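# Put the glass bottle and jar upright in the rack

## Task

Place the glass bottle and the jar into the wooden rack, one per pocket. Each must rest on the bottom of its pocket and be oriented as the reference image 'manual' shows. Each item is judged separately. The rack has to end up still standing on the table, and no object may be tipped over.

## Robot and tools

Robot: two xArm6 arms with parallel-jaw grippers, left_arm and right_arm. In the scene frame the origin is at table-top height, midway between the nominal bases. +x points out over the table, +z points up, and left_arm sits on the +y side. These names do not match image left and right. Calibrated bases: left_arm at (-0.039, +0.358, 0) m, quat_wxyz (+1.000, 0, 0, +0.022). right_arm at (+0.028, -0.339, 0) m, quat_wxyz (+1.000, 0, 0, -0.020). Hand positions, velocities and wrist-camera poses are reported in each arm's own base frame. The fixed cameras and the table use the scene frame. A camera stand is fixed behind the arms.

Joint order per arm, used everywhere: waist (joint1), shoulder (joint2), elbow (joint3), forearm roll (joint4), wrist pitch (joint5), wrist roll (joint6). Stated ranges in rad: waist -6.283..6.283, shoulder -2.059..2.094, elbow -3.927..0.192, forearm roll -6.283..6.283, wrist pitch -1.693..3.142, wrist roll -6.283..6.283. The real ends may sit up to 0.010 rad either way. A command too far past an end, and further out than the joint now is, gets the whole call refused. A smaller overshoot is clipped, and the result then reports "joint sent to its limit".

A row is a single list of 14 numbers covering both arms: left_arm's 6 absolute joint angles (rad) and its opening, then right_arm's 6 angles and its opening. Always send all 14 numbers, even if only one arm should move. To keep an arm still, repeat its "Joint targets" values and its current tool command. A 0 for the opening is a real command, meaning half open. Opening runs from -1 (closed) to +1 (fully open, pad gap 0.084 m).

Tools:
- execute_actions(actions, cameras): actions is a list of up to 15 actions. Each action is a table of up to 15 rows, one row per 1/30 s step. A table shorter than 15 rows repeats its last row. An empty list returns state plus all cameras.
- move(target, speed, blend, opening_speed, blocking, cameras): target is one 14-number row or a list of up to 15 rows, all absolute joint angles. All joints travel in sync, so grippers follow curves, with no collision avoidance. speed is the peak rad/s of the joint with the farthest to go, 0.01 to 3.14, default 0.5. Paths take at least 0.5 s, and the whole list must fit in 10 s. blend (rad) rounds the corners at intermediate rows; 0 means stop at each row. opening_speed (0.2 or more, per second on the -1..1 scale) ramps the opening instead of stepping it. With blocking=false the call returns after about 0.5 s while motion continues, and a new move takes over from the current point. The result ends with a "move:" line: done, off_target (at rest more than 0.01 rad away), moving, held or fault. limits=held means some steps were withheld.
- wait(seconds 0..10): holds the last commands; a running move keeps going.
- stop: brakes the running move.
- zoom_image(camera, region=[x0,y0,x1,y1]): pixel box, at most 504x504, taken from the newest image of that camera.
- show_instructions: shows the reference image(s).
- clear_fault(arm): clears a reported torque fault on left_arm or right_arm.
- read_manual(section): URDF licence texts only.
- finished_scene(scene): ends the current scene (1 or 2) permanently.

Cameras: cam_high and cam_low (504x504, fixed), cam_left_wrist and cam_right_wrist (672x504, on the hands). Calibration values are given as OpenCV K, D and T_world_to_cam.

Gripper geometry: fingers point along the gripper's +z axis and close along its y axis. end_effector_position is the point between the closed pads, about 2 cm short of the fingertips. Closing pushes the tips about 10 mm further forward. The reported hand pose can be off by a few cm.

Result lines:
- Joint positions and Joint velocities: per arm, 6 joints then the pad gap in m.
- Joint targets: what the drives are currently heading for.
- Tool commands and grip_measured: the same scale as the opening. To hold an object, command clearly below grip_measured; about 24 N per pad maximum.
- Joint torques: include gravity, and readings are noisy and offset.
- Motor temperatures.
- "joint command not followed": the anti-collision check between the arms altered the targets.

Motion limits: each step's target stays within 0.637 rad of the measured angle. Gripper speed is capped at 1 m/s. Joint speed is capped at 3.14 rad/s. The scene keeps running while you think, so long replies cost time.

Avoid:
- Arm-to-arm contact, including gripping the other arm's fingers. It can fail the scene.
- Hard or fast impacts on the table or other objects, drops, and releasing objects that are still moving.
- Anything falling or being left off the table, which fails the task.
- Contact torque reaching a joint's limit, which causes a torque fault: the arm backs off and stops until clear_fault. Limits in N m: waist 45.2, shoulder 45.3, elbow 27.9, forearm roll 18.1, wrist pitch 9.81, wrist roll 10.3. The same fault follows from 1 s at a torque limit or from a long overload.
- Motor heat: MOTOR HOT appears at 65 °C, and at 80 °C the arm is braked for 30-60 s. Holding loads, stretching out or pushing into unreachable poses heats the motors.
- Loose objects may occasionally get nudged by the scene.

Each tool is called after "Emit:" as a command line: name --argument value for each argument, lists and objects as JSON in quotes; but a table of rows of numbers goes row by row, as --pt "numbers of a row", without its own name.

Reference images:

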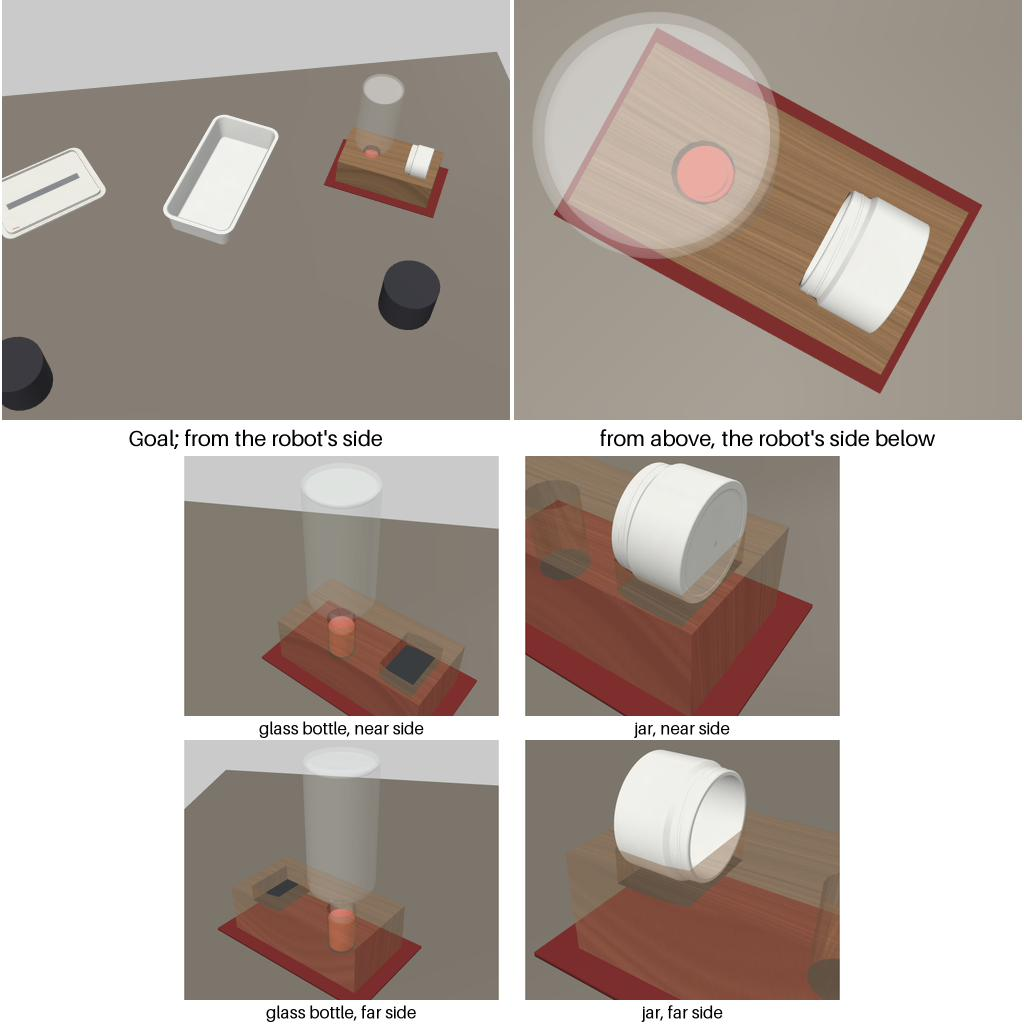

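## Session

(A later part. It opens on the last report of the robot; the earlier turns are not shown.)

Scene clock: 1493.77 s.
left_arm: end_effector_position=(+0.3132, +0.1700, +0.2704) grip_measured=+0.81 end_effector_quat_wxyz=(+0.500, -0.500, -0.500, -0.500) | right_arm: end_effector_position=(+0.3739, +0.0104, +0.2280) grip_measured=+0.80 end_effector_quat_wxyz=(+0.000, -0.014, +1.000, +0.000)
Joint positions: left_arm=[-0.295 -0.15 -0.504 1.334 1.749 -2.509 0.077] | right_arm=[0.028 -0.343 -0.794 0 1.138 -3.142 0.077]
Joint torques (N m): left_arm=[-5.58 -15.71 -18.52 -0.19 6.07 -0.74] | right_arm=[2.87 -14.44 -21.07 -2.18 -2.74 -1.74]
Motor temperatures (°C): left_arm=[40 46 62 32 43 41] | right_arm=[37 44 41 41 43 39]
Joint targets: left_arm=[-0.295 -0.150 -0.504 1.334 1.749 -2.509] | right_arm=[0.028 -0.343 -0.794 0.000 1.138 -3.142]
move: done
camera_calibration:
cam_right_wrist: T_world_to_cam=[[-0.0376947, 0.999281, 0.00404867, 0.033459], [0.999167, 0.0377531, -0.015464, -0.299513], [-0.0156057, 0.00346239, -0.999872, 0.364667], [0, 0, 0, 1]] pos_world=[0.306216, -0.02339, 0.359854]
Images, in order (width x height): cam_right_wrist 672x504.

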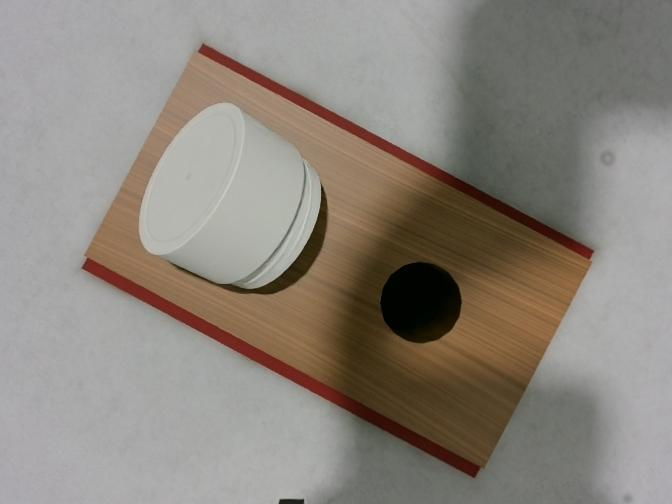

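Emit:
move --pt "-0.2949 -0.1497 -0.5044 1.3342 1.7486 -2.5087 -1 -1.2 -0.15 -0.75 0.8 1.75 -2.85 -1" --pt "-0.2949 -0.1497 -0.5044 1.3342 1.7486 -2.5087 -1 -1.238 0.355 -0.795 0.828 1.86 -2.807 -1" --pt "-0.2949 -0.1497 -0.5044 1.3342 1.7486 -2.5087 -1 -1.2223 0.597 -0.8765 0.8221 1.7637 -2.9381 -1" --speed '[1.0, 0.6, 0.25]' --blend '[0.1, 0.05, 0]' --opening_speed 1.5 --cameras '["cam_high", "cam_low"]'

Emit:
zoom_image --camera "cam_low" --region '[245, 160, 315, 212]'

Emit:
zoom_image --camera "cam_high" --region '[170, 155, 240, 240]'

Scene clock: 1578.97 s.
left_arm: end_effector_position=(+0.3132, +0.1700, +0.2704) grip_measured=+0.81 end_effector_quat_wxyz=(+0.500, -0.500, -0.500, -0.500) | right_arm: end_effector_position=(+0.2515, -0.1314, +0.0900) grip_measured=-1.00 end_effector_quat_wxyz=(-0.375, +0.600, +0.375, +0.600)
Joint positions: left_arm=[-0.295 -0.15 -0.504 1.334 1.749 -2.509 0.077] | right_arm=[-1.222 0.597 -0.876 0.822 1.764 -2.938 0]
Joint torques (N m): left_arm=[-5.64 -15.72 -18.52 -0.07 6.07 -0.73] | right_arm=[2.62 -12.49 -10.21 -1.64 -0.24 -1.66]
Motor temperatures (°C): left_arm=[40 46 63 32 43 41] | right_arm=[37 43 49 41 42 39]
Joint targets: left_arm=[-0.295 -0.150 -0.504 1.334 1.749 -2.509] | right_arm=[-1.222 0.597 -0.876 0.822 1.764 -2.938]
move: done
Images, in order (width x height): cam_high 504x504, cam_low 504x504.

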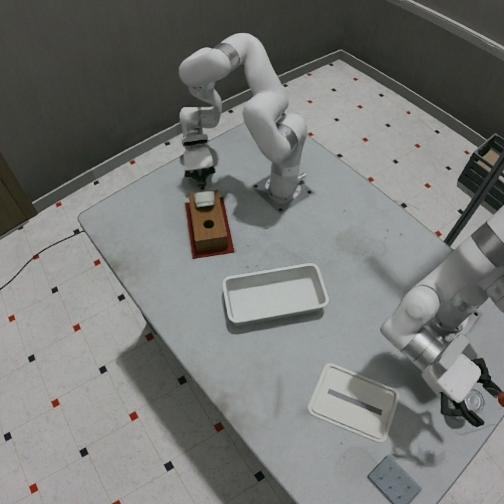

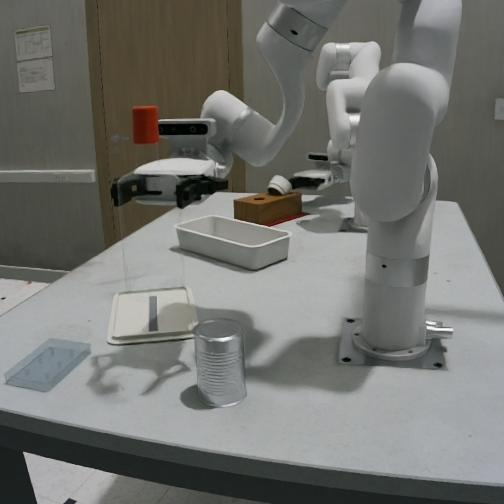

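Scaled by 7.200 from the camera's 504x504 image, which has a finer 720x720 frame.

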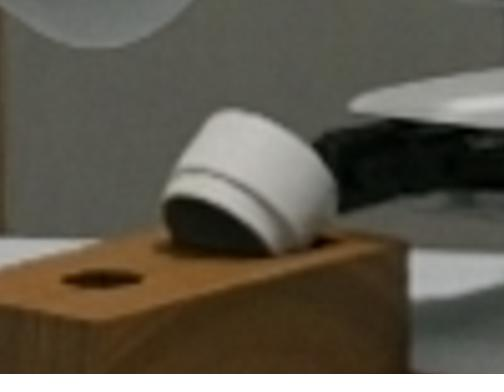

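Scaled by 5.929 from the camera's 504x504 image, which has a finer 720x720 frame.

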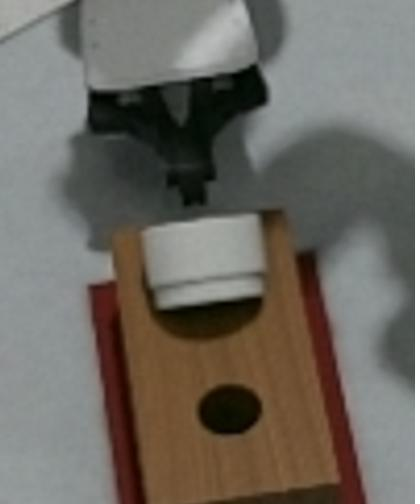

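Emit:
move --target '[-0.2949, -0.1497, -0.5044, 1.3342, 1.7486, -2.5087, -1, -1.1674, 0.5678, -0.8129, 0.8722, 1.7303, -2.9547, -1]' --speed 0.03 --cameras '["cam_high", "cam_low"]'

Emit:
zoom_image --camera "cam_low" --region '[245, 160, 315, 212]'

Emit:
zoom_image --camera "cam_high" --region '[170, 155, 240, 240]'

Scene clock: 1590.53 s.
left_arm: end_effector_position=(+0.3132, +0.1700, +0.2704) grip_measured=+0.81 end_effector_quat_wxyz=(+0.500, -0.500, -0.500, -0.500) | right_arm: end_effector_position=(+0.2628, -0.1080, +0.0900) grip_measured=-1.00 end_effector_quat_wxyz=(-0.375, +0.600, +0.375, +0.600)
Joint positions: left_arm=[-0.295 -0.15 -0.504 1.334 1.749 -2.509 0.077] | right_arm=[-1.167 0.568 -0.813 0.872 1.73 -2.955 0]
Joint torques (N m): left_arm=[-5.69 -15.52 -18.5 -0.11 6.04 -0.74] | right_arm=[3.34 -20.4 -3.07 1.94 -0.33 -1.82]
Motor temperatures (°C): left_arm=[40 46 63 32 43 41] | right_arm=[37 43 46 41 42 40]
Joint targets: left_arm=[-0.295 -0.150 -0.504 1.334 1.749 -2.509] | right_arm=[-1.167 0.568 -0.813 0.872 1.730 -2.955]
move: done
Images, in order (width x height): cam_high 504x504, cam_low 504x504.

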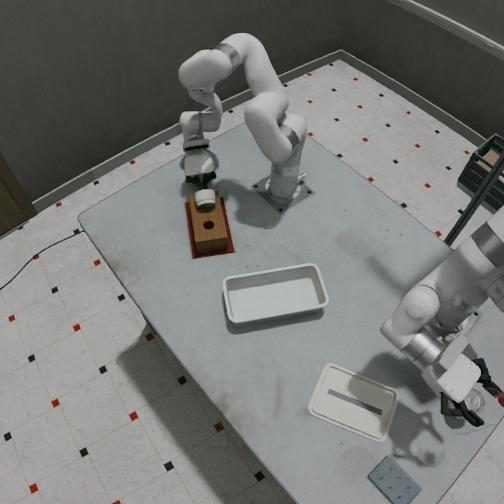

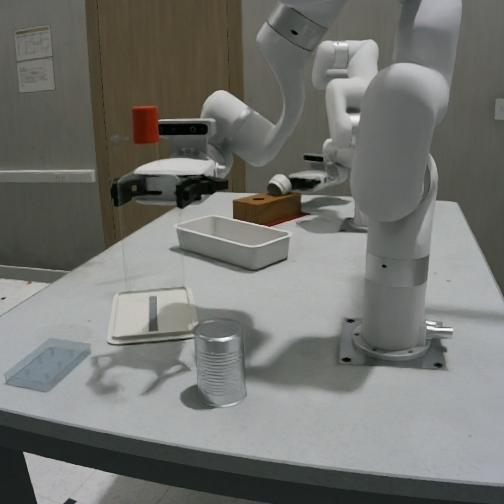

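Scaled by 7.200 from the camera's 504x504 image, which has a finer 720x720 frame.

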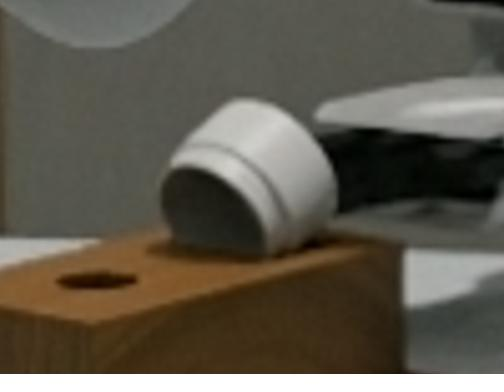

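Scaled by 5.929 from the camera's 504x504 image, which has a finer 720x720 frame.

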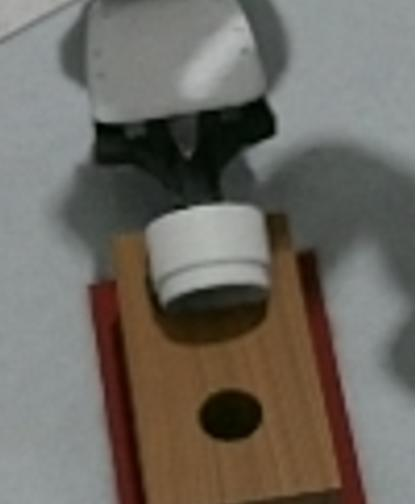

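Emit:
move --pt "-0.2949 -0.1497 -0.5044 1.3342 1.7486 -2.5087 -1 -1.2223 0.597 -0.8765 0.8221 1.7637 -2.9381 -1" --pt "-0.2949 -0.1497 -0.5044 1.3342 1.7486 -2.5087 -1 -1.238 0.2 -0.795 0.828 1.86 -2.807 -1" --pt "-0.2949 -0.1497 -0.5044 1.3342 1.7486 -2.5087 -1 -0.493 -0.691 -0.5407 0.0 1.2317 -1.61 -1" --speed '[0.1, 0.6, 1.2]' --blend '[0.01, 0.1, 0]' --cameras '["cam_right_wrist"]'

Emit:
zoom_image --camera "cam_right_wrist" --region '[150, 0, 520, 370]'

Scene clock: 1632.23 s.
left_arm: end_effector_position=(+0.3132, +0.1700, +0.2704) grip_measured=+0.81 end_effector_quat_wxyz=(+0.500, -0.500, -0.500, -0.500) | right_arm: end_effector_position=(+0.2508, -0.1347, +0.2280) grip_measured=-1.00 end_effector_quat_wxyz=(+0.000, +0.848, +0.530, +0.000)
Joint positions: left_arm=[-0.295 -0.15 -0.504 1.334 1.749 -2.509 0.077] | right_arm=[-0.493 -0.691 -0.541 0 1.232 -1.61 0]
Joint torques (N m): left_arm=[-5.71 -15.69 -18.49 -0.04 6.02 -0.73] | right_arm=[2.68 -9.72 -15.86 -2.27 -2.64 1.86]
Motor temperatures (°C): left_arm=[40 46 64 32 43 41] | right_arm=[37 45 41 41 41 40]
Joint targets: left_arm=[-0.295 -0.150 -0.504 1.334 1.749 -2.509] | right_arm=[-0.493 -0.691 -0.541 0.000 1.232 -1.610]
move: done
camera_calibration:
cam_right_wrist: T_world_to_cam=[[0.903034, -0.429551, 0.00392991, -0.254542], [-0.429449, -0.90296, -0.0154238, 0.0604629], [0.0101739, 0.0122405, -0.999873, 0.357966], [0, 0, 0, 1]] pos_world=[0.252184, -0.0591252, 0.359853]
Images, in order (width x height): cam_right_wrist 672x504.

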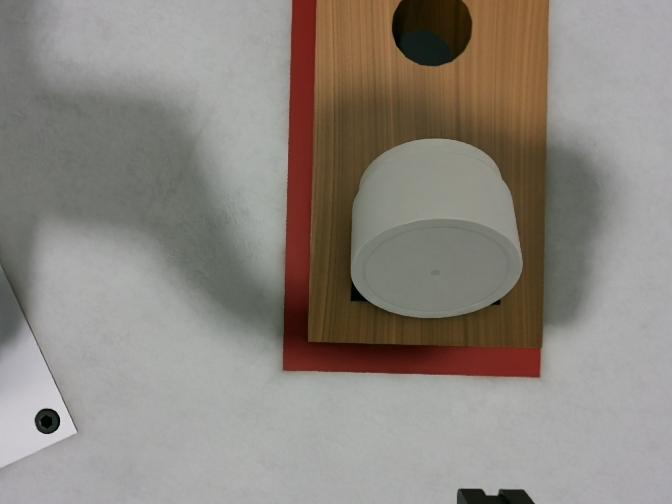

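Scaled by 1.362 from the camera's 672x504 image, which has a finer 960x720 frame.

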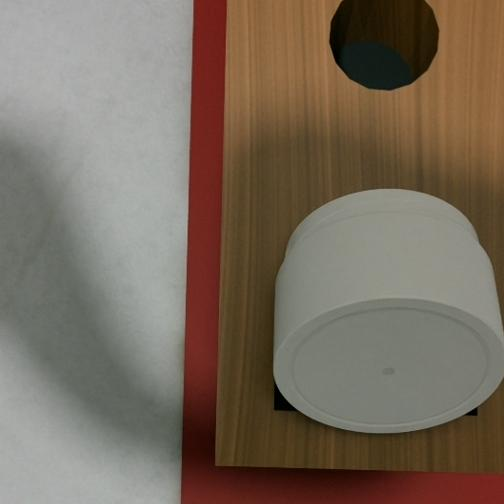

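Emit:
move --pt "-0.2949 -0.1497 -0.5044 1.3342 1.7486 -2.5087 -1 -0.2157 -0.5768 -0.4433 0.0 1.0201 -1.324 1" --pt "-0.2949 -0.1497 -0.5044 1.3342 1.7486 -2.5087 -1 -0.2157 -0.4273 -0.3285 0.0 0.7557 -1.324 1" --speed '[0.6, 0.2]' --cameras '["cam_right_wrist", "cam_low", "cam_high"]'

Emit:
zoom_image --camera "cam_high" --region '[170, 155, 240, 240]'

Emit:
zoom_image --camera "cam_low" --region '[245, 150, 315, 212]'

Scene clock: 1713.47 s.
left_arm: end_effector_position=(+0.3132, +0.1700, +0.2704) grip_measured=+0.81 end_effector_quat_wxyz=(+0.500, -0.500, -0.500, -0.500) | right_arm: end_effector_position=(+0.2912, -0.0638, +0.1005) grip_measured=+1.00 end_effector_quat_wxyz=(+0.000, +0.850, +0.526, +0.000)
Joint positions: left_arm=[-0.295 -0.15 -0.504 1.334 1.749 -2.509 0.077] | right_arm=[-0.216 -0.427 -0.329 0 0.756 -1.324 0.084]
Joint torques (N m): left_arm=[-5.48 -15.45 -18.46 -0.08 5.98 -0.68] | right_arm=[2.86 -3.46 -13.42 -0.87 -2.64 1.9]
Motor temperatures (°C): left_arm=[40 46 64 32 43 41] | right_arm=[37 43 46 41 42 40]
Joint targets: left_arm=[-0.295 -0.150 -0.504 1.334 1.749 -2.509] | right_arm=[-0.216 -0.427 -0.329 0.000 0.756 -1.324]
move: done
camera_calibration:
cam_right_wrist: T_world_to_cam=[[0.899272, -0.43737, 0.00411944, -0.259478], [-0.437265, -0.899202, -0.015352, 0.142345], [0.0104187, 0.0120043, -0.999874, 0.229228], [0, 0, 0, 1]] pos_world=[0.293196, 0.0117568, 0.232453]
Images, in order (width x height): cam_high 504x504, cam_low 504x504, cam_right_wrist 672x504.

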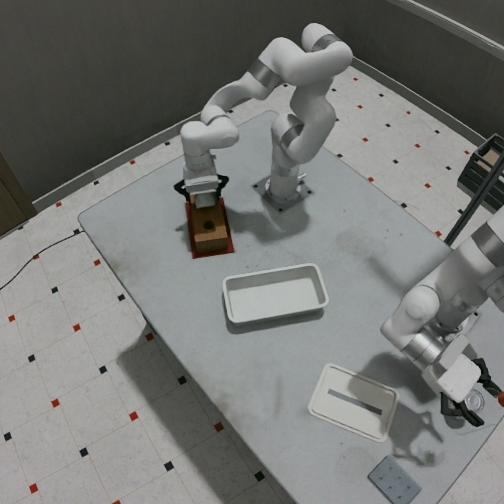

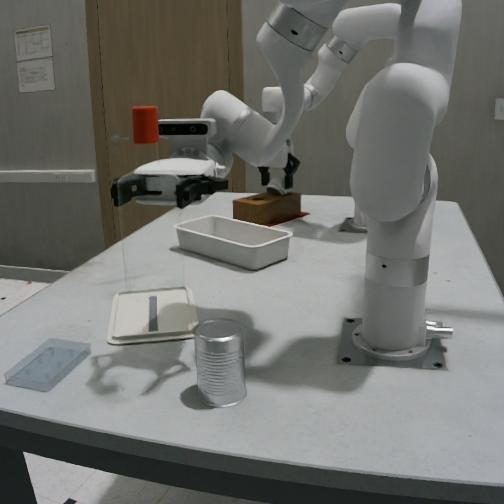

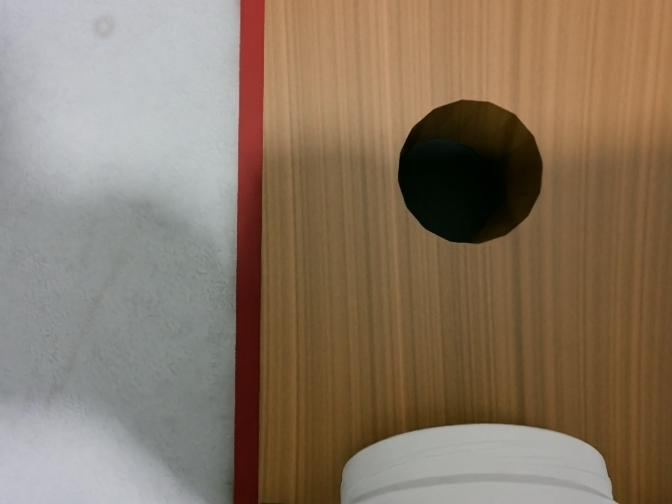

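Scaled by 5.929 from the camera's 504x504 image, which has a finer 720x720 frame.

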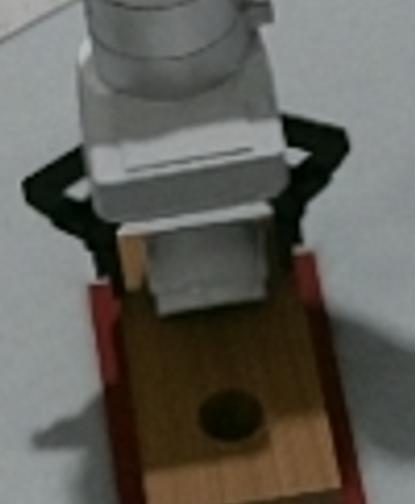

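Scaled by 7.200 from the camera's 504x504 image, which has a finer 720x720 frame.

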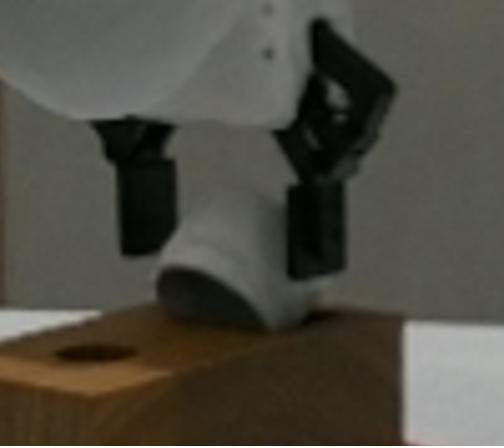

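Emit:
move --pt "-0.2949 -0.1497 -0.5044 1.3342 1.7486 -2.5087 -1 -0.2124 -0.444 -0.3159 0.0 0.7599 -1.3207 1" --pt "-0.2949 -0.1497 -0.5044 1.3342 1.7486 -2.5087 -1 -0.2124 -0.444 -0.3159 0.0 0.7599 -1.3207 -0.2" --speed 0.2 --opening_speed 0.5 --cameras '["cam_right_wrist", "cam_high"]'

Emit:
zoom_image --camera "cam_high" --region '[170, 155, 240, 240]'

Scene clock: 1733.77 s.
left_arm: end_effector_position=(+0.3132, +0.1700, +0.2704) grip_measured=+0.81 end_effector_quat_wxyz=(+0.500, -0.500, -0.500, -0.500) | right_arm: end_effector_position=(+0.2876, -0.0620, +0.1005) grip_measured=+0.49 end_effector_quat_wxyz=(+0.000, +0.850, +0.526, +0.000)
Joint positions: left_arm=[-0.295 -0.15 -0.504 1.334 1.749 -2.509 0.077] | right_arm=[-0.212 -0.444 -0.316 0 0.76 -1.321 0.065]
Joint torques (N m): left_arm=[-5.64 -15.41 -18.61 -0.1 6.09 -0.77] | right_arm=[3.48 -1.29 -13.87 1.23 0.33 1.34]
Motor temperatures (°C): left_arm=[40 46 64 32 43 41] | right_arm=[37 42 45 41 42 40]
Joint targets: left_arm=[-0.295 -0.150 -0.504 1.334 1.749 -2.509] | right_arm=[-0.212 -0.444 -0.316 0.000 0.760 -1.321]
move: done
camera_calibration:
cam_right_wrist: T_world_to_cam=[[0.899273, -0.437371, 0.00398578, -0.255423], [-0.437267, -0.8992, -0.0153982, 0.142399], [0.0103187, 0.0121043, -0.999873, 0.229172], [0, 0, 0, 1]] pos_world=[0.289596, 0.0135567, 0.232353]
Images, in order (width x height): cam_high 504x504, cam_right_wrist 672x504.

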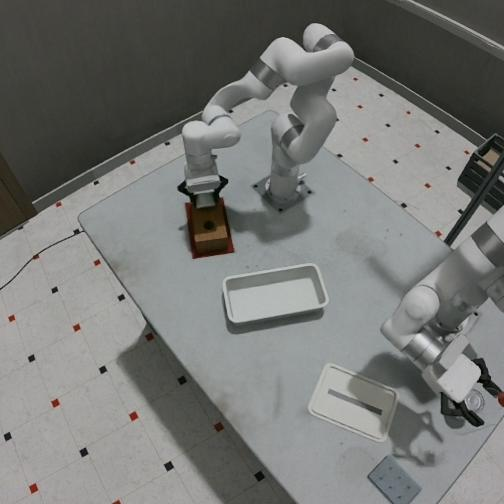

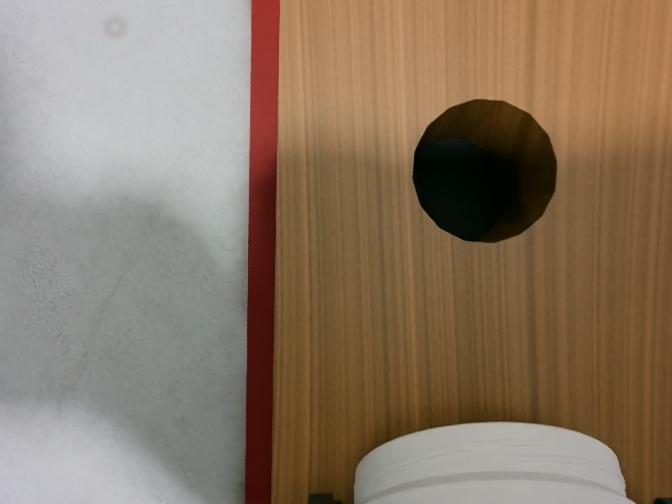

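Scaled by 5.929 from the camera's 504x504 image, which has a finer 720x720 frame.

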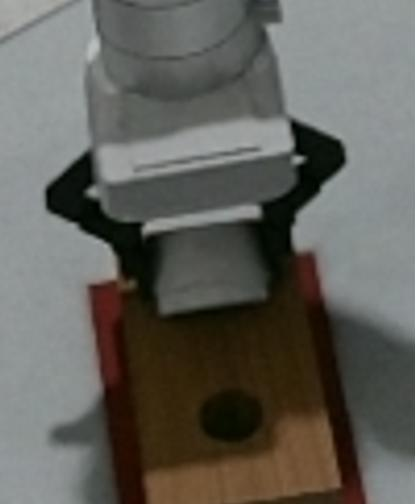

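Emit:
move --pt "-0.2949 -0.1497 -0.5044 1.3342 1.7486 -2.5087 -1 -0.2124 -0.5414 -0.3753 0.0 0.9166 -1.3207 -0.5" --pt "-0.2949 -0.1497 -0.5044 1.3342 1.7486 -2.5087 -1 -0.6751 -0.3859 -0.3588 0.7226 1.0281 -2.2555 -0.5" --speed '[0.15, 0.5]' --cameras '["cam_right_wrist", "cam_high", "cam_low"]'

Emit:
zoom_image --camera "cam_high" --region '[170, 155, 240, 240]'

Emit:
zoom_image --camera "cam_low" --region '[245, 150, 315, 212]'

Scene clock: 1755.70 s.
left_arm: end_effector_position=(+0.3132, +0.1700, +0.2704) grip_measured=+0.81 end_effector_quat_wxyz=(+0.500, -0.500, -0.500, -0.500) | right_arm: end_effector_position=(+0.2809, -0.0757, +0.1185) grip_measured=+0.49 end_effector_quat_wxyz=(-0.160, +0.810, +0.501, +0.258)
Joint positions: left_arm=[-0.295 -0.15 -0.504 1.334 1.749 -2.509 0.077] | right_arm=[-0.675 -0.386 -0.359 0.723 1.028 -2.255 0.065]
Joint torques (N m): left_arm=[-5.8 -15.34 -18.35 -0.16 6 -0.69] | right_arm=[-2.42 -3.54 -12.97 2.04 0.92 -1.75]
Motor temperatures (°C): left_arm=[39 46 65 32 43 41] | right_arm=[37 42 45 41 41 39]
Joint targets: left_arm=[-0.295 -0.150 -0.504 1.334 1.749 -2.509] | right_arm=[-0.675 -0.386 -0.359 0.723 1.028 -2.255]
MOTOR HOT: the elbow of the left arm reports 65 °C; the controller stops that arm at 80 °C. To cool a motor, set the load down, stop pushing, or move to a pose that needs little force. At that limit the left arm can sag while its brakes close.
move: done
camera_calibration:
cam_right_wrist: T_world_to_cam=[[0.896935, -0.442089, 0.00805831, -0.255664], [-0.352097, -0.725142, -0.591774, 0.184967], [0.26746, 0.527945, -0.806064, 0.191303], [0, 0, 0, 1]] pos_world=[0.243274, -0.0798959, 0.265721]
Images, in order (width x height): cam_high 504x504, cam_low 504x504, cam_right_wrist 672x504.

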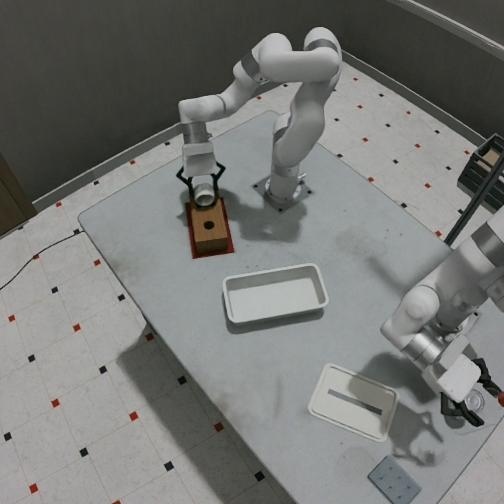

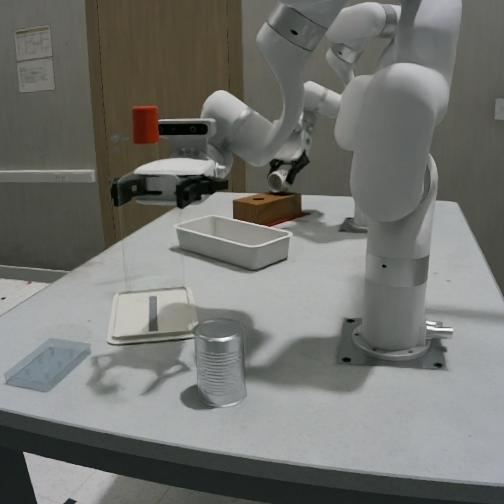

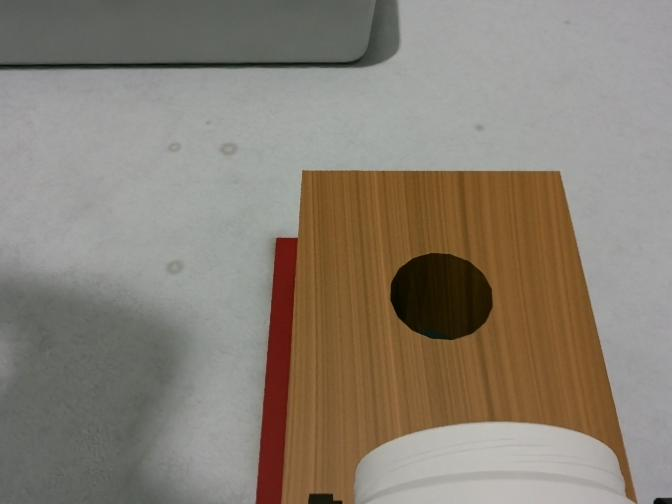

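Scaled by 5.929 from the camera's 504x504 image, which has a finer 720x720 frame.

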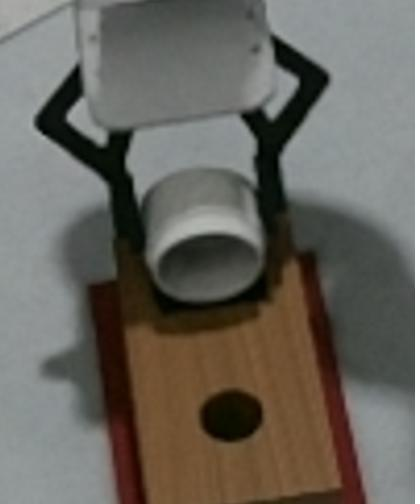

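Scaled by 7.200 from the camera's 504x504 image, which has a finer 720x720 frame.

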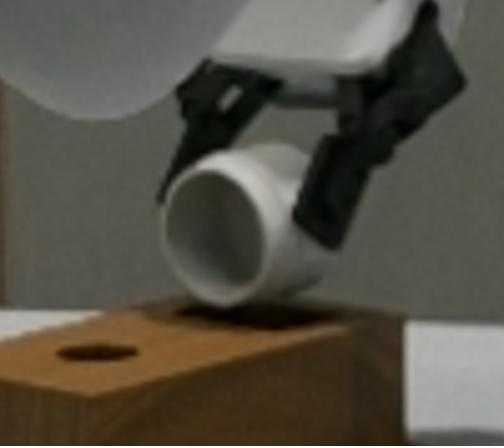

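Emit:
move --pt "-0.2949 -0.1497 -0.5044 1.3342 1.7486 -2.5087 -1 -0.6869 -0.3835 -0.3608 0.7177 1.0334 -2.2625 -0.5" --pt "-0.2949 -0.1497 -0.5044 1.3342 1.7486 -2.5087 -1 -0.6844 -0.3708 -0.3584 0.7257 1.0211 -2.2733 -0.5" --speed '[0.1, 0.05]' --cameras '["cam_high", "cam_low"]'

Emit:
zoom_image --camera "cam_high" --region '[180, 165, 240, 240]'

Emit:
zoom_image --camera "cam_low" --region '[245, 165, 305, 210]'

Scene clock: 1818.87 s.
left_arm: end_effector_position=(+0.3132, +0.1700, +0.2704) grip_measured=+0.81 end_effector_quat_wxyz=(+0.500, -0.500, -0.500, -0.500) | right_arm: end_effector_position=(+0.2794, -0.0783, +0.1144) grip_measured=+0.49 end_effector_quat_wxyz=(-0.160, +0.810, +0.501, +0.259)
Joint positions: left_arm=[-0.295 -0.15 -0.504 1.334 1.749 -2.509 0.077] | right_arm=[-0.684 -0.371 -0.358 0.726 1.021 -2.273 0.065]
Joint torques (N m): left_arm=[-5.63 -15.38 -18.52 -0.09 5.96 -0.74] | right_arm=[3.21 -3.69 -12.8 2.58 -1.74 -1.7]
Motor temperatures (°C): left_arm=[39 46 65 32 43 41] | right_arm=[37 42 44 41 40 39]
Joint targets: left_arm=[-0.295 -0.150 -0.504 1.334 1.749 -2.509] | right_arm=[-0.684 -0.371 -0.358 0.726 1.021 -2.273]
MOTOR HOT: still on. The elbow of the left arm reports 65 °C.
move: done
Images, in order (width x height): cam_high 504x504, cam_low 504x504.

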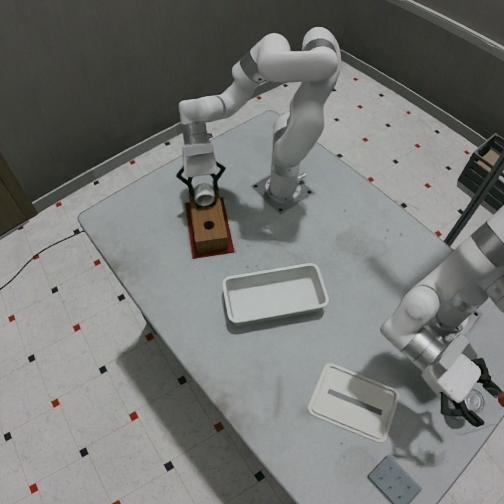

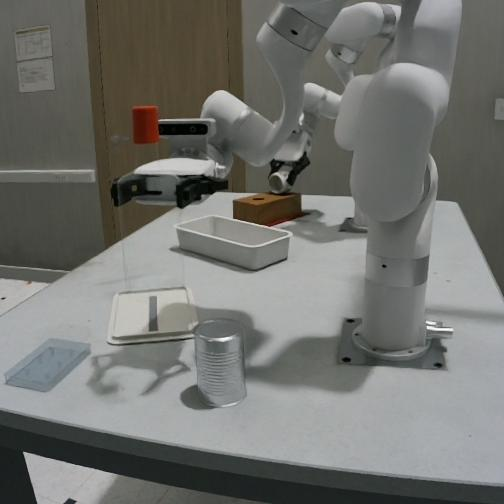

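Scaled by 6.720 from the camera's 504x504 image, which has a finer 720x720 frame.

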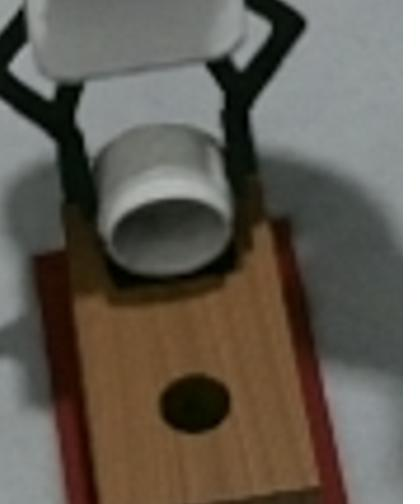

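Scaled by 8.400 from the camera's 504x504 image, which has a finer 720x720 frame.

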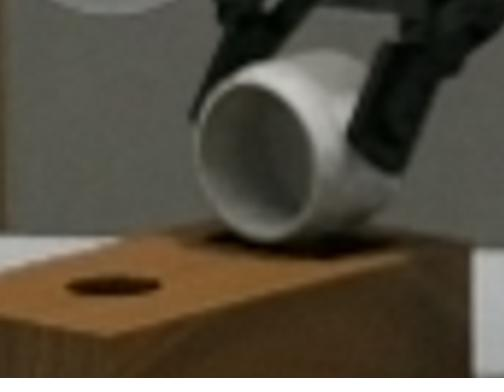

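Emit:
move --pt "-0.2949 -0.1497 -0.5044 1.3342 1.7486 -2.5087 -1 -0.6886 -0.3699 -0.3591 0.7239 1.023 -2.2758 -0.5" --pt "-0.2949 -0.1497 -0.5044 1.3342 1.7486 -2.5087 -1 -0.687 -0.362 -0.3575 0.7288 1.0153 -2.2826 -0.5" --speed '[0.05, 0.02]' --cameras '[]'

Emit:
move --target '[-0.2949, -0.1497, -0.5044, 1.3342, 1.7486, -2.5087, -1, -0.6867, -0.3604, -0.3572, 0.7298, 1.0138, -2.2839, -0.5]' --speed 0.02 --cameras '[]'

Emit:
move --target '[-0.2949, -0.1497, -0.5044, 1.3342, 1.7486, -2.5087, -1, -0.6863, -0.3588, -0.3569, 0.7308, 1.0123, -2.2853, -0.5]' --speed 0.02 --cameras '[]'

Scene clock: 1835.97 s.
left_arm: end_effector_position=(+0.3132, +0.1700, +0.2704) grip_measured=+0.81 end_effector_quat_wxyz=(+0.500, -0.500, -0.500, -0.500) | right_arm: end_effector_position=(+0.2789, -0.0792, +0.1119) grip_measured=+0.49 end_effector_quat_wxyz=(-0.161, +0.810, +0.501, +0.259)
Joint positions: left_arm=[-0.295 -0.15 -0.504 1.334 1.749 -2.509 0.077] | right_arm=[-0.687 -0.362 -0.358 0.729 1.016 -2.282 0.065]
Joint torques (N m): left_arm=[-5.66 -15.19 -18.49 -0.07 5.92 -0.73] | right_arm=[2.32 -1.16 -10.48 1.5 -2.93 -1.86]
Motor temperatures (°C): left_arm=[39 46 65 32 43 41] | right_arm=[37 42 44 41 40 40]
Joint targets: left_arm=[-0.295 -0.150 -0.504 1.334 1.749 -2.509] | right_arm=[-0.687 -0.362 -0.357 0.729 1.015 -2.283]
MOTOR HOT: still on. The elbow of the left arm reports 65 °C.
move: done
No camera images: "cameras" was empty.

Scene clock: 1836.67 s.
left_arm: end_effector_position=(+0.3132, +0.1700, +0.2704) grip_measured=+0.81 end_effector_quat_wxyz=(+0.500, -0.500, -0.500, -0.500) | right_arm: end_effector_position=(+0.2789, -0.0792, +0.1113) grip_measured=+0.49 end_effector_quat_wxyz=(-0.161, +0.810, +0.501, +0.259)
Joint positions: left_arm=[-0.295 -0.15 -0.504 1.334 1.749 -2.509 0.077] | right_arm=[-0.687 -0.36 -0.357 0.73 1.014 -2.284 0.065]
Joint torques (N m): left_arm=[-5.55 -15.31 -18.41 0.06 6.01 -0.72] | right_arm=[2.31 -1.49 -9.78 1.53 -3.4 -2.06]
Motor temperatures (°C): left_arm=[39 46 65 32 43 41] | right_arm=[37 42 44 41 41 40]
Joint targets: left_arm=[-0.295 -0.150 -0.504 1.334 1.749 -2.509] | right_arm=[-0.687 -0.360 -0.357 0.730 1.014 -2.284]
MOTOR HOT: still on. The elbow of the left arm reports 65 °C.
move: done
No camera images: "cameras" was empty.

Scene clock: 1837.37 s.
left_arm: end_effector_position=(+0.3132, +0.1700, +0.2704) grip_measured=+0.81 end_effector_quat_wxyz=(+0.500, -0.500, -0.500, -0.500) | right_arm: end_effector_position=(+0.2789, -0.0792, +0.1108) grip_measured=+0.49 end_effector_quat_wxyz=(-0.161, +0.810, +0.501, +0.259)
Joint positions: left_arm=[-0.295 -0.15 -0.504 1.334 1.749 -2.509 0.077] | right_arm=[-0.686 -0.359 -0.357 0.731 1.012 -2.285 0.065]
Joint torques (N m): left_arm=[-5.57 -15.31 -18.49 -0.12 5.94 -0.64] | right_arm=[2.13 -0.56 -9.17 1.36 -3.22 -2.05]
Motor temperatures (°C): left_arm=[39 46 65 32 43 41] | right_arm=[37 42 44 41 41 40]
Joint targets: left_arm=[-0.295 -0.150 -0.504 1.334 1.749 -2.509] | right_arm=[-0.686 -0.359 -0.357 0.731 1.012 -2.285]
MOTOR HOT: still on. The elbow of the left arm reports 65 °C.
move: done
No camera images: "cameras" was empty.

Emit:
move --target '[-0.2949, -0.1497, -0.5044, 1.3342, 1.7486, -2.5087, -1, -0.6857, -0.3556, -0.3563, 0.7328, 1.0092, -2.288, -0.5]' --speed 0.02 --cameras '["cam_high", "cam_low", "cam_right_wrist"]'

Emit:
zoom_image --camera "cam_low" --region '[245, 165, 305, 210]'

Emit:
zoom_image --camera "cam_high" --region '[180, 165, 240, 240]'

Scene clock: 1846.40 s.
left_arm: end_effector_position=(+0.3132, +0.1700, +0.2704) grip_measured=+0.81 end_effector_quat_wxyz=(+0.500, -0.500, -0.500, -0.500) | right_arm: end_effector_position=(+0.2789, -0.0792, +0.1099) grip_measured=+0.49 end_effector_quat_wxyz=(-0.161, +0.810, +0.501, +0.259)
Joint positions: left_arm=[-0.295 -0.15 -0.504 1.334 1.749 -2.509 0.077] | right_arm=[-0.686 -0.356 -0.356 0.733 1.009 -2.288 0.065]
Joint torques (N m): left_arm=[-5.67 -15.23 -18.49 -0.07 5.96 -0.75] | right_arm=[2.17 -0.4 -8.49 1.33 -3.46 -2.12]
Motor temperatures (°C): left_arm=[39 46 65 32 43 41] | right_arm=[37 42 43 41 41 40]
Joint targets: left_arm=[-0.295 -0.150 -0.504 1.334 1.749 -2.509] | right_arm=[-0.686 -0.356 -0.356 0.733 1.009 -2.288]
MOTOR HOT: still on. The elbow of the left arm reports 65 °C.
move: done
camera_calibration:
cam_right_wrist: T_world_to_cam=[[0.896878, -0.442202, 0.00815082, -0.255365], [-0.351718, -0.724288, -0.593044, 0.176701], [0.268149, 0.529022, -0.805129, 0.186492], [0, 0, 0, 1]] pos_world=[0.241173, -0.0835988, 0.257023]
Images, in order (width x height): cam_high 504x504, cam_low 504x504, cam_right_wrist 672x504.

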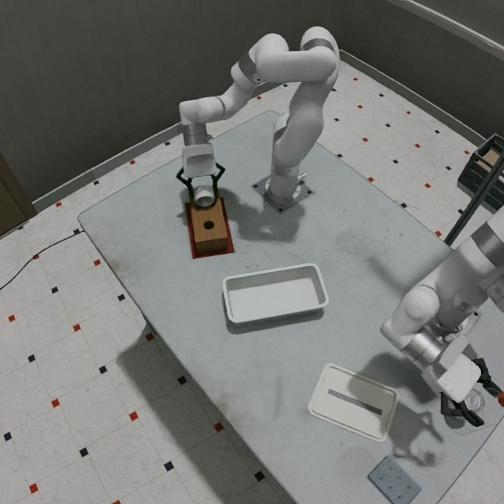

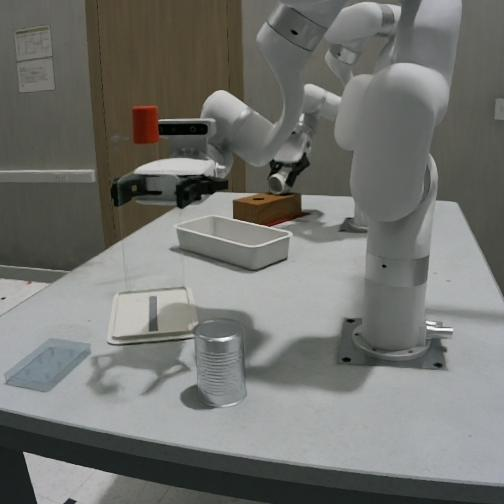

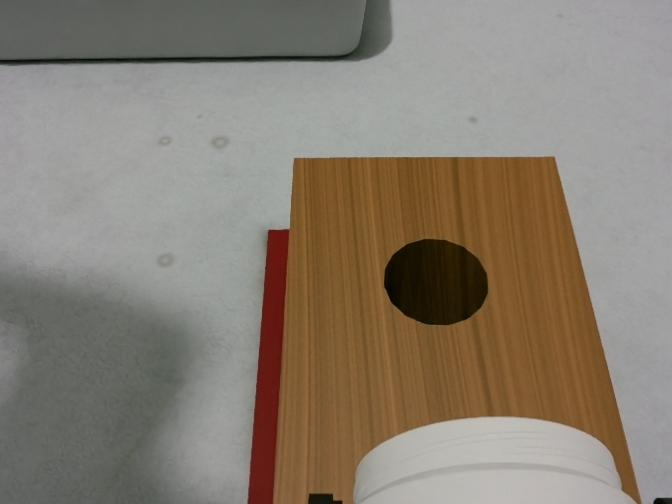

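Scaled by 8.400 from the camera's 504x504 image, which has a finer 720x720 frame.

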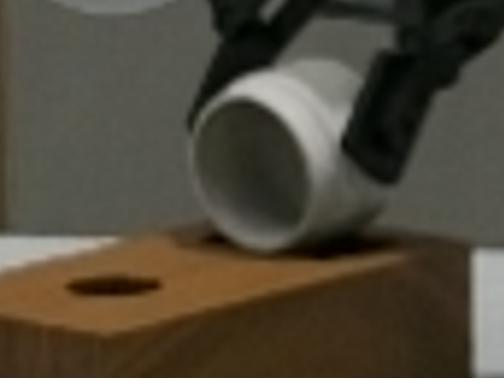

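Scaled by 6.720 from the camera's 504x504 image, which has a finer 720x720 frame.

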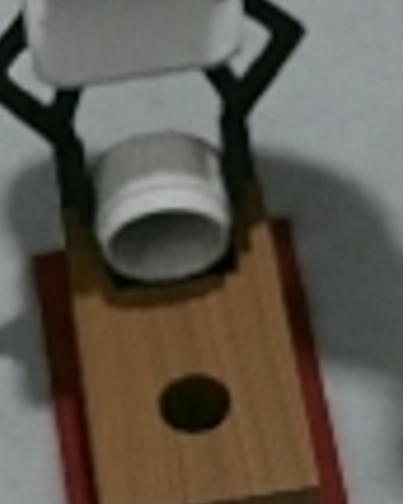

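Emit:
move --target '[-0.2949, -0.1497, -0.5044, 1.3342, 1.7486, -2.5087, -1, -0.6841, -0.3477, -0.3548, 0.7377, 1.0015, -2.2948, -0.5]' --speed 0.02 --cameras '[]'

Emit:
move --target '[-0.2949, -0.1497, -0.5044, 1.3342, 1.7486, -2.5087, -1, -0.6825, -0.3398, -0.3532, 0.7427, 0.9938, -2.3015, -0.5]' --speed 0.02 --cameras '["cam_low", "cam_high"]'

Emit:
zoom_image --camera "cam_low" --region '[245, 165, 305, 210]'

Scene clock: 1858.87 s.
left_arm: end_effector_position=(+0.3132, +0.1700, +0.2704) grip_measured=+0.81 end_effector_quat_wxyz=(+0.500, -0.500, -0.500, -0.500) | right_arm: end_effector_position=(+0.2790, -0.0792, +0.1074) grip_measured=+0.49 end_effector_quat_wxyz=(-0.161, +0.810, +0.501, +0.259)
Joint positions: left_arm=[-0.295 -0.15 -0.504 1.334 1.749 -2.509 0.077] | right_arm=[-0.684 -0.348 -0.355 0.738 1.002 -2.295 0.065]
Joint torques (N m): left_arm=[-5.67 -15.05 -18.54 -0.07 5.96 -0.7] | right_arm=[-0.79 2.13 -3 -0.41 -5.81 -1.81]
Motor temperatures (°C): left_arm=[39 46 65 32 43 41] | right_arm=[37 42 42 41 42 40]
Joint targets: left_arm=[-0.295 -0.150 -0.504 1.334 1.749 -2.509] | right_arm=[-0.684 -0.348 -0.355 0.738 1.002 -2.295]
MOTOR HOT: still on. The elbow of the left arm reports 65 °C.
move: done
No camera images: "cameras" was empty.

Scene clock: 1859.57 s.
left_arm: end_effector_position=(+0.3132, +0.1700, +0.2704) grip_measured=+0.81 end_effector_quat_wxyz=(+0.500, -0.500, -0.500, -0.500) | right_arm: end_effector_position=(+0.2790, -0.0792, +0.1049) grip_measured=+0.49 end_effector_quat_wxyz=(-0.161, +0.810, +0.501, +0.259)
Joint positions: left_arm=[-0.295 -0.15 -0.504 1.334 1.749 -2.509 0.077] | right_arm=[-0.683 -0.34 -0.353 0.743 0.994 -2.301 0.065]
Joint torques (N m): left_arm=[-5.7 -15.31 -18.45 -0.05 5.97 -0.77] | right_arm=[0.21 1.49 -3.97 -0.07 -5.08 -1.67]
Motor temperatures (°C): left_arm=[39 46 65 32 43 41] | right_arm=[37 42 42 41 42 40]
Joint targets: left_arm=[-0.295 -0.150 -0.504 1.334 1.749 -2.509] | right_arm=[-0.683 -0.340 -0.353 0.743 0.994 -2.301]
MOTOR HOT: still on. The elbow of the left arm reports 65 °C.
move: done
Images, in order (width x height): cam_high 504x504, cam_low 504x504.

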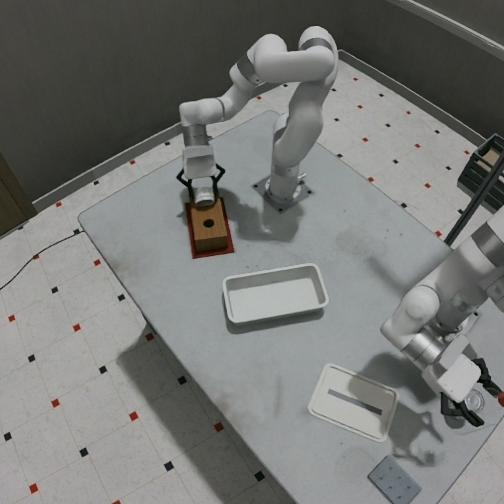

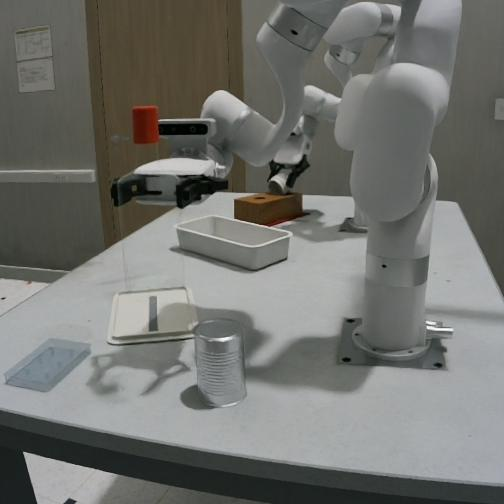

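Scaled by 8.400 from the camera's 504x504 image, which has a finer 720x720 frame.

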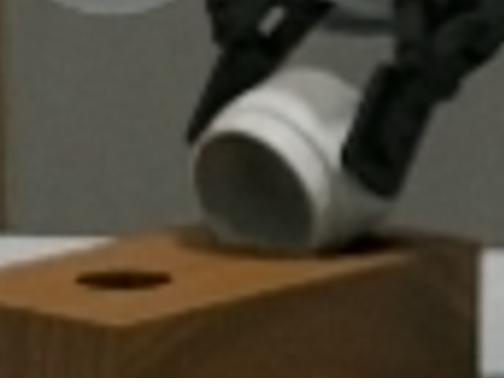

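Emit:
move --pt "-0.2949 -0.1497 -0.5044 1.3342 1.7486 -2.5087 -1 -0.6911 -0.3826 -0.3615 0.7159 1.0353 -2.2651 -0.5" --pt "-0.2949 -0.1497 -0.5044 1.3342 1.7486 -2.5087 -1 -0.7016 -0.435 -0.3715 0.6831 1.086 -2.2205 -0.5" --speed '[0.1, 0.2]' --cameras '["cam_high", "cam_low", "cam_right_wrist"]'

Emit:
zoom_image --camera "cam_low" --region '[245, 155, 315, 210]'

Emit:
zoom_image --camera "cam_high" --region '[180, 165, 240, 240]'

Scene clock: 1924.90 s.
left_arm: end_effector_position=(+0.3132, +0.1700, +0.2704) grip_measured=+0.81 end_effector_quat_wxyz=(+0.500, -0.500, -0.500, -0.500) | right_arm: end_effector_position=(+0.2765, -0.0790, +0.1341) grip_measured=+0.49 end_effector_quat_wxyz=(-0.160, +0.812, +0.500, +0.256)
Joint positions: left_arm=[-0.295 -0.15 -0.504 1.334 1.749 -2.509 0.077] | right_arm=[-0.702 -0.435 -0.371 0.683 1.086 -2.221 0.065]
Joint torques (N m): left_arm=[-5.72 -15.36 -18.56 -0.09 6.02 -0.73] | right_arm=[-3.27 -11.13 -18.57 -1.53 0.89 1.97]
Motor temperatures (°C): left_arm=[39 46 66 32 43 41] | right_arm=[37 42 43 41 40 40]
Joint targets: left_arm=[-0.295 -0.150 -0.504 1.334 1.749 -2.509] | right_arm=[-0.702 -0.435 -0.371 0.683 1.086 -2.220]
MOTOR HOT: still on. The elbow of the left arm reports 66 °C.
move: done
camera_calibration:
cam_right_wrist: T_world_to_cam=[[0.896628, -0.442759, 0.00479474, -0.252915], [-0.355634, -0.726559, -0.587909, 0.19059], [0.263786, 0.525431, -0.808913, 0.207994], [0, 0, 0, 1]] pos_world=[0.239685, -0.0827914, 0.281511]
Images, in order (width x height): cam_high 504x504, cam_low 504x504, cam_right_wrist 672x504.

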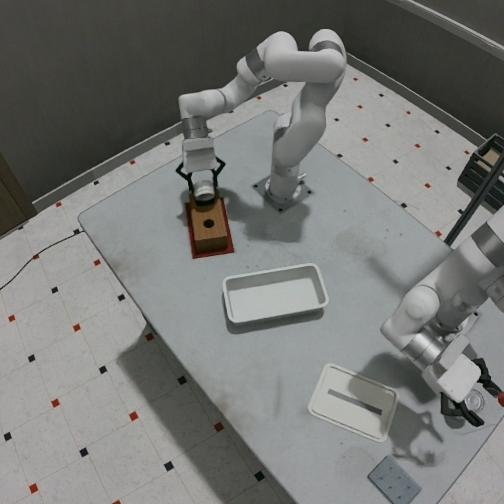

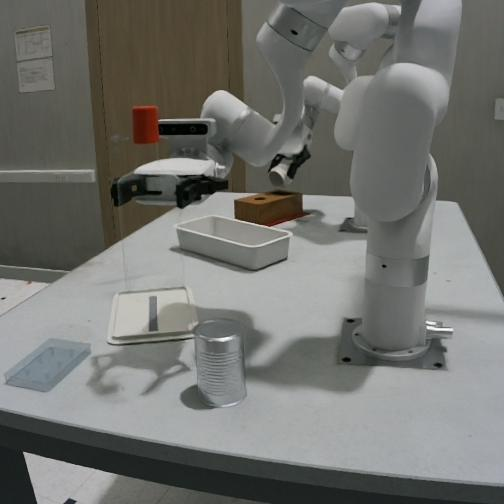

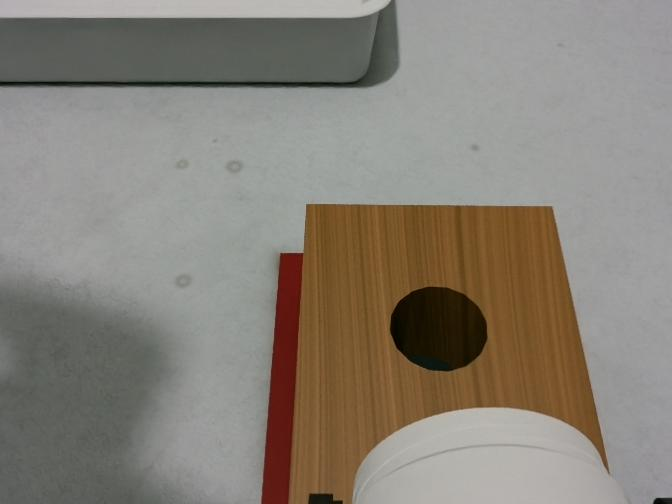

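Scaled by 7.200 from the camera's 504x504 image, which has a finer 720x720 frame.

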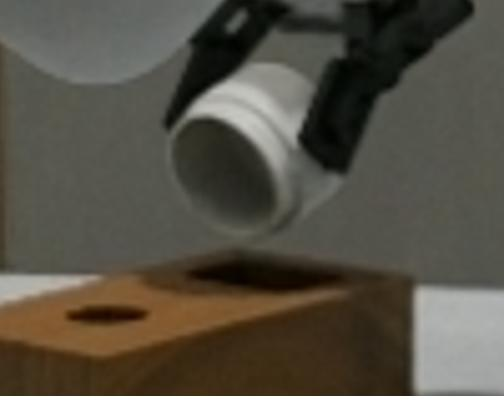

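Scaled by 6.720 from the camera's 504x504 image, which has a finer 720x720 frame.

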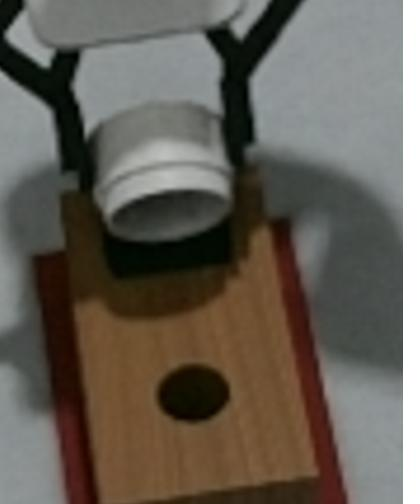

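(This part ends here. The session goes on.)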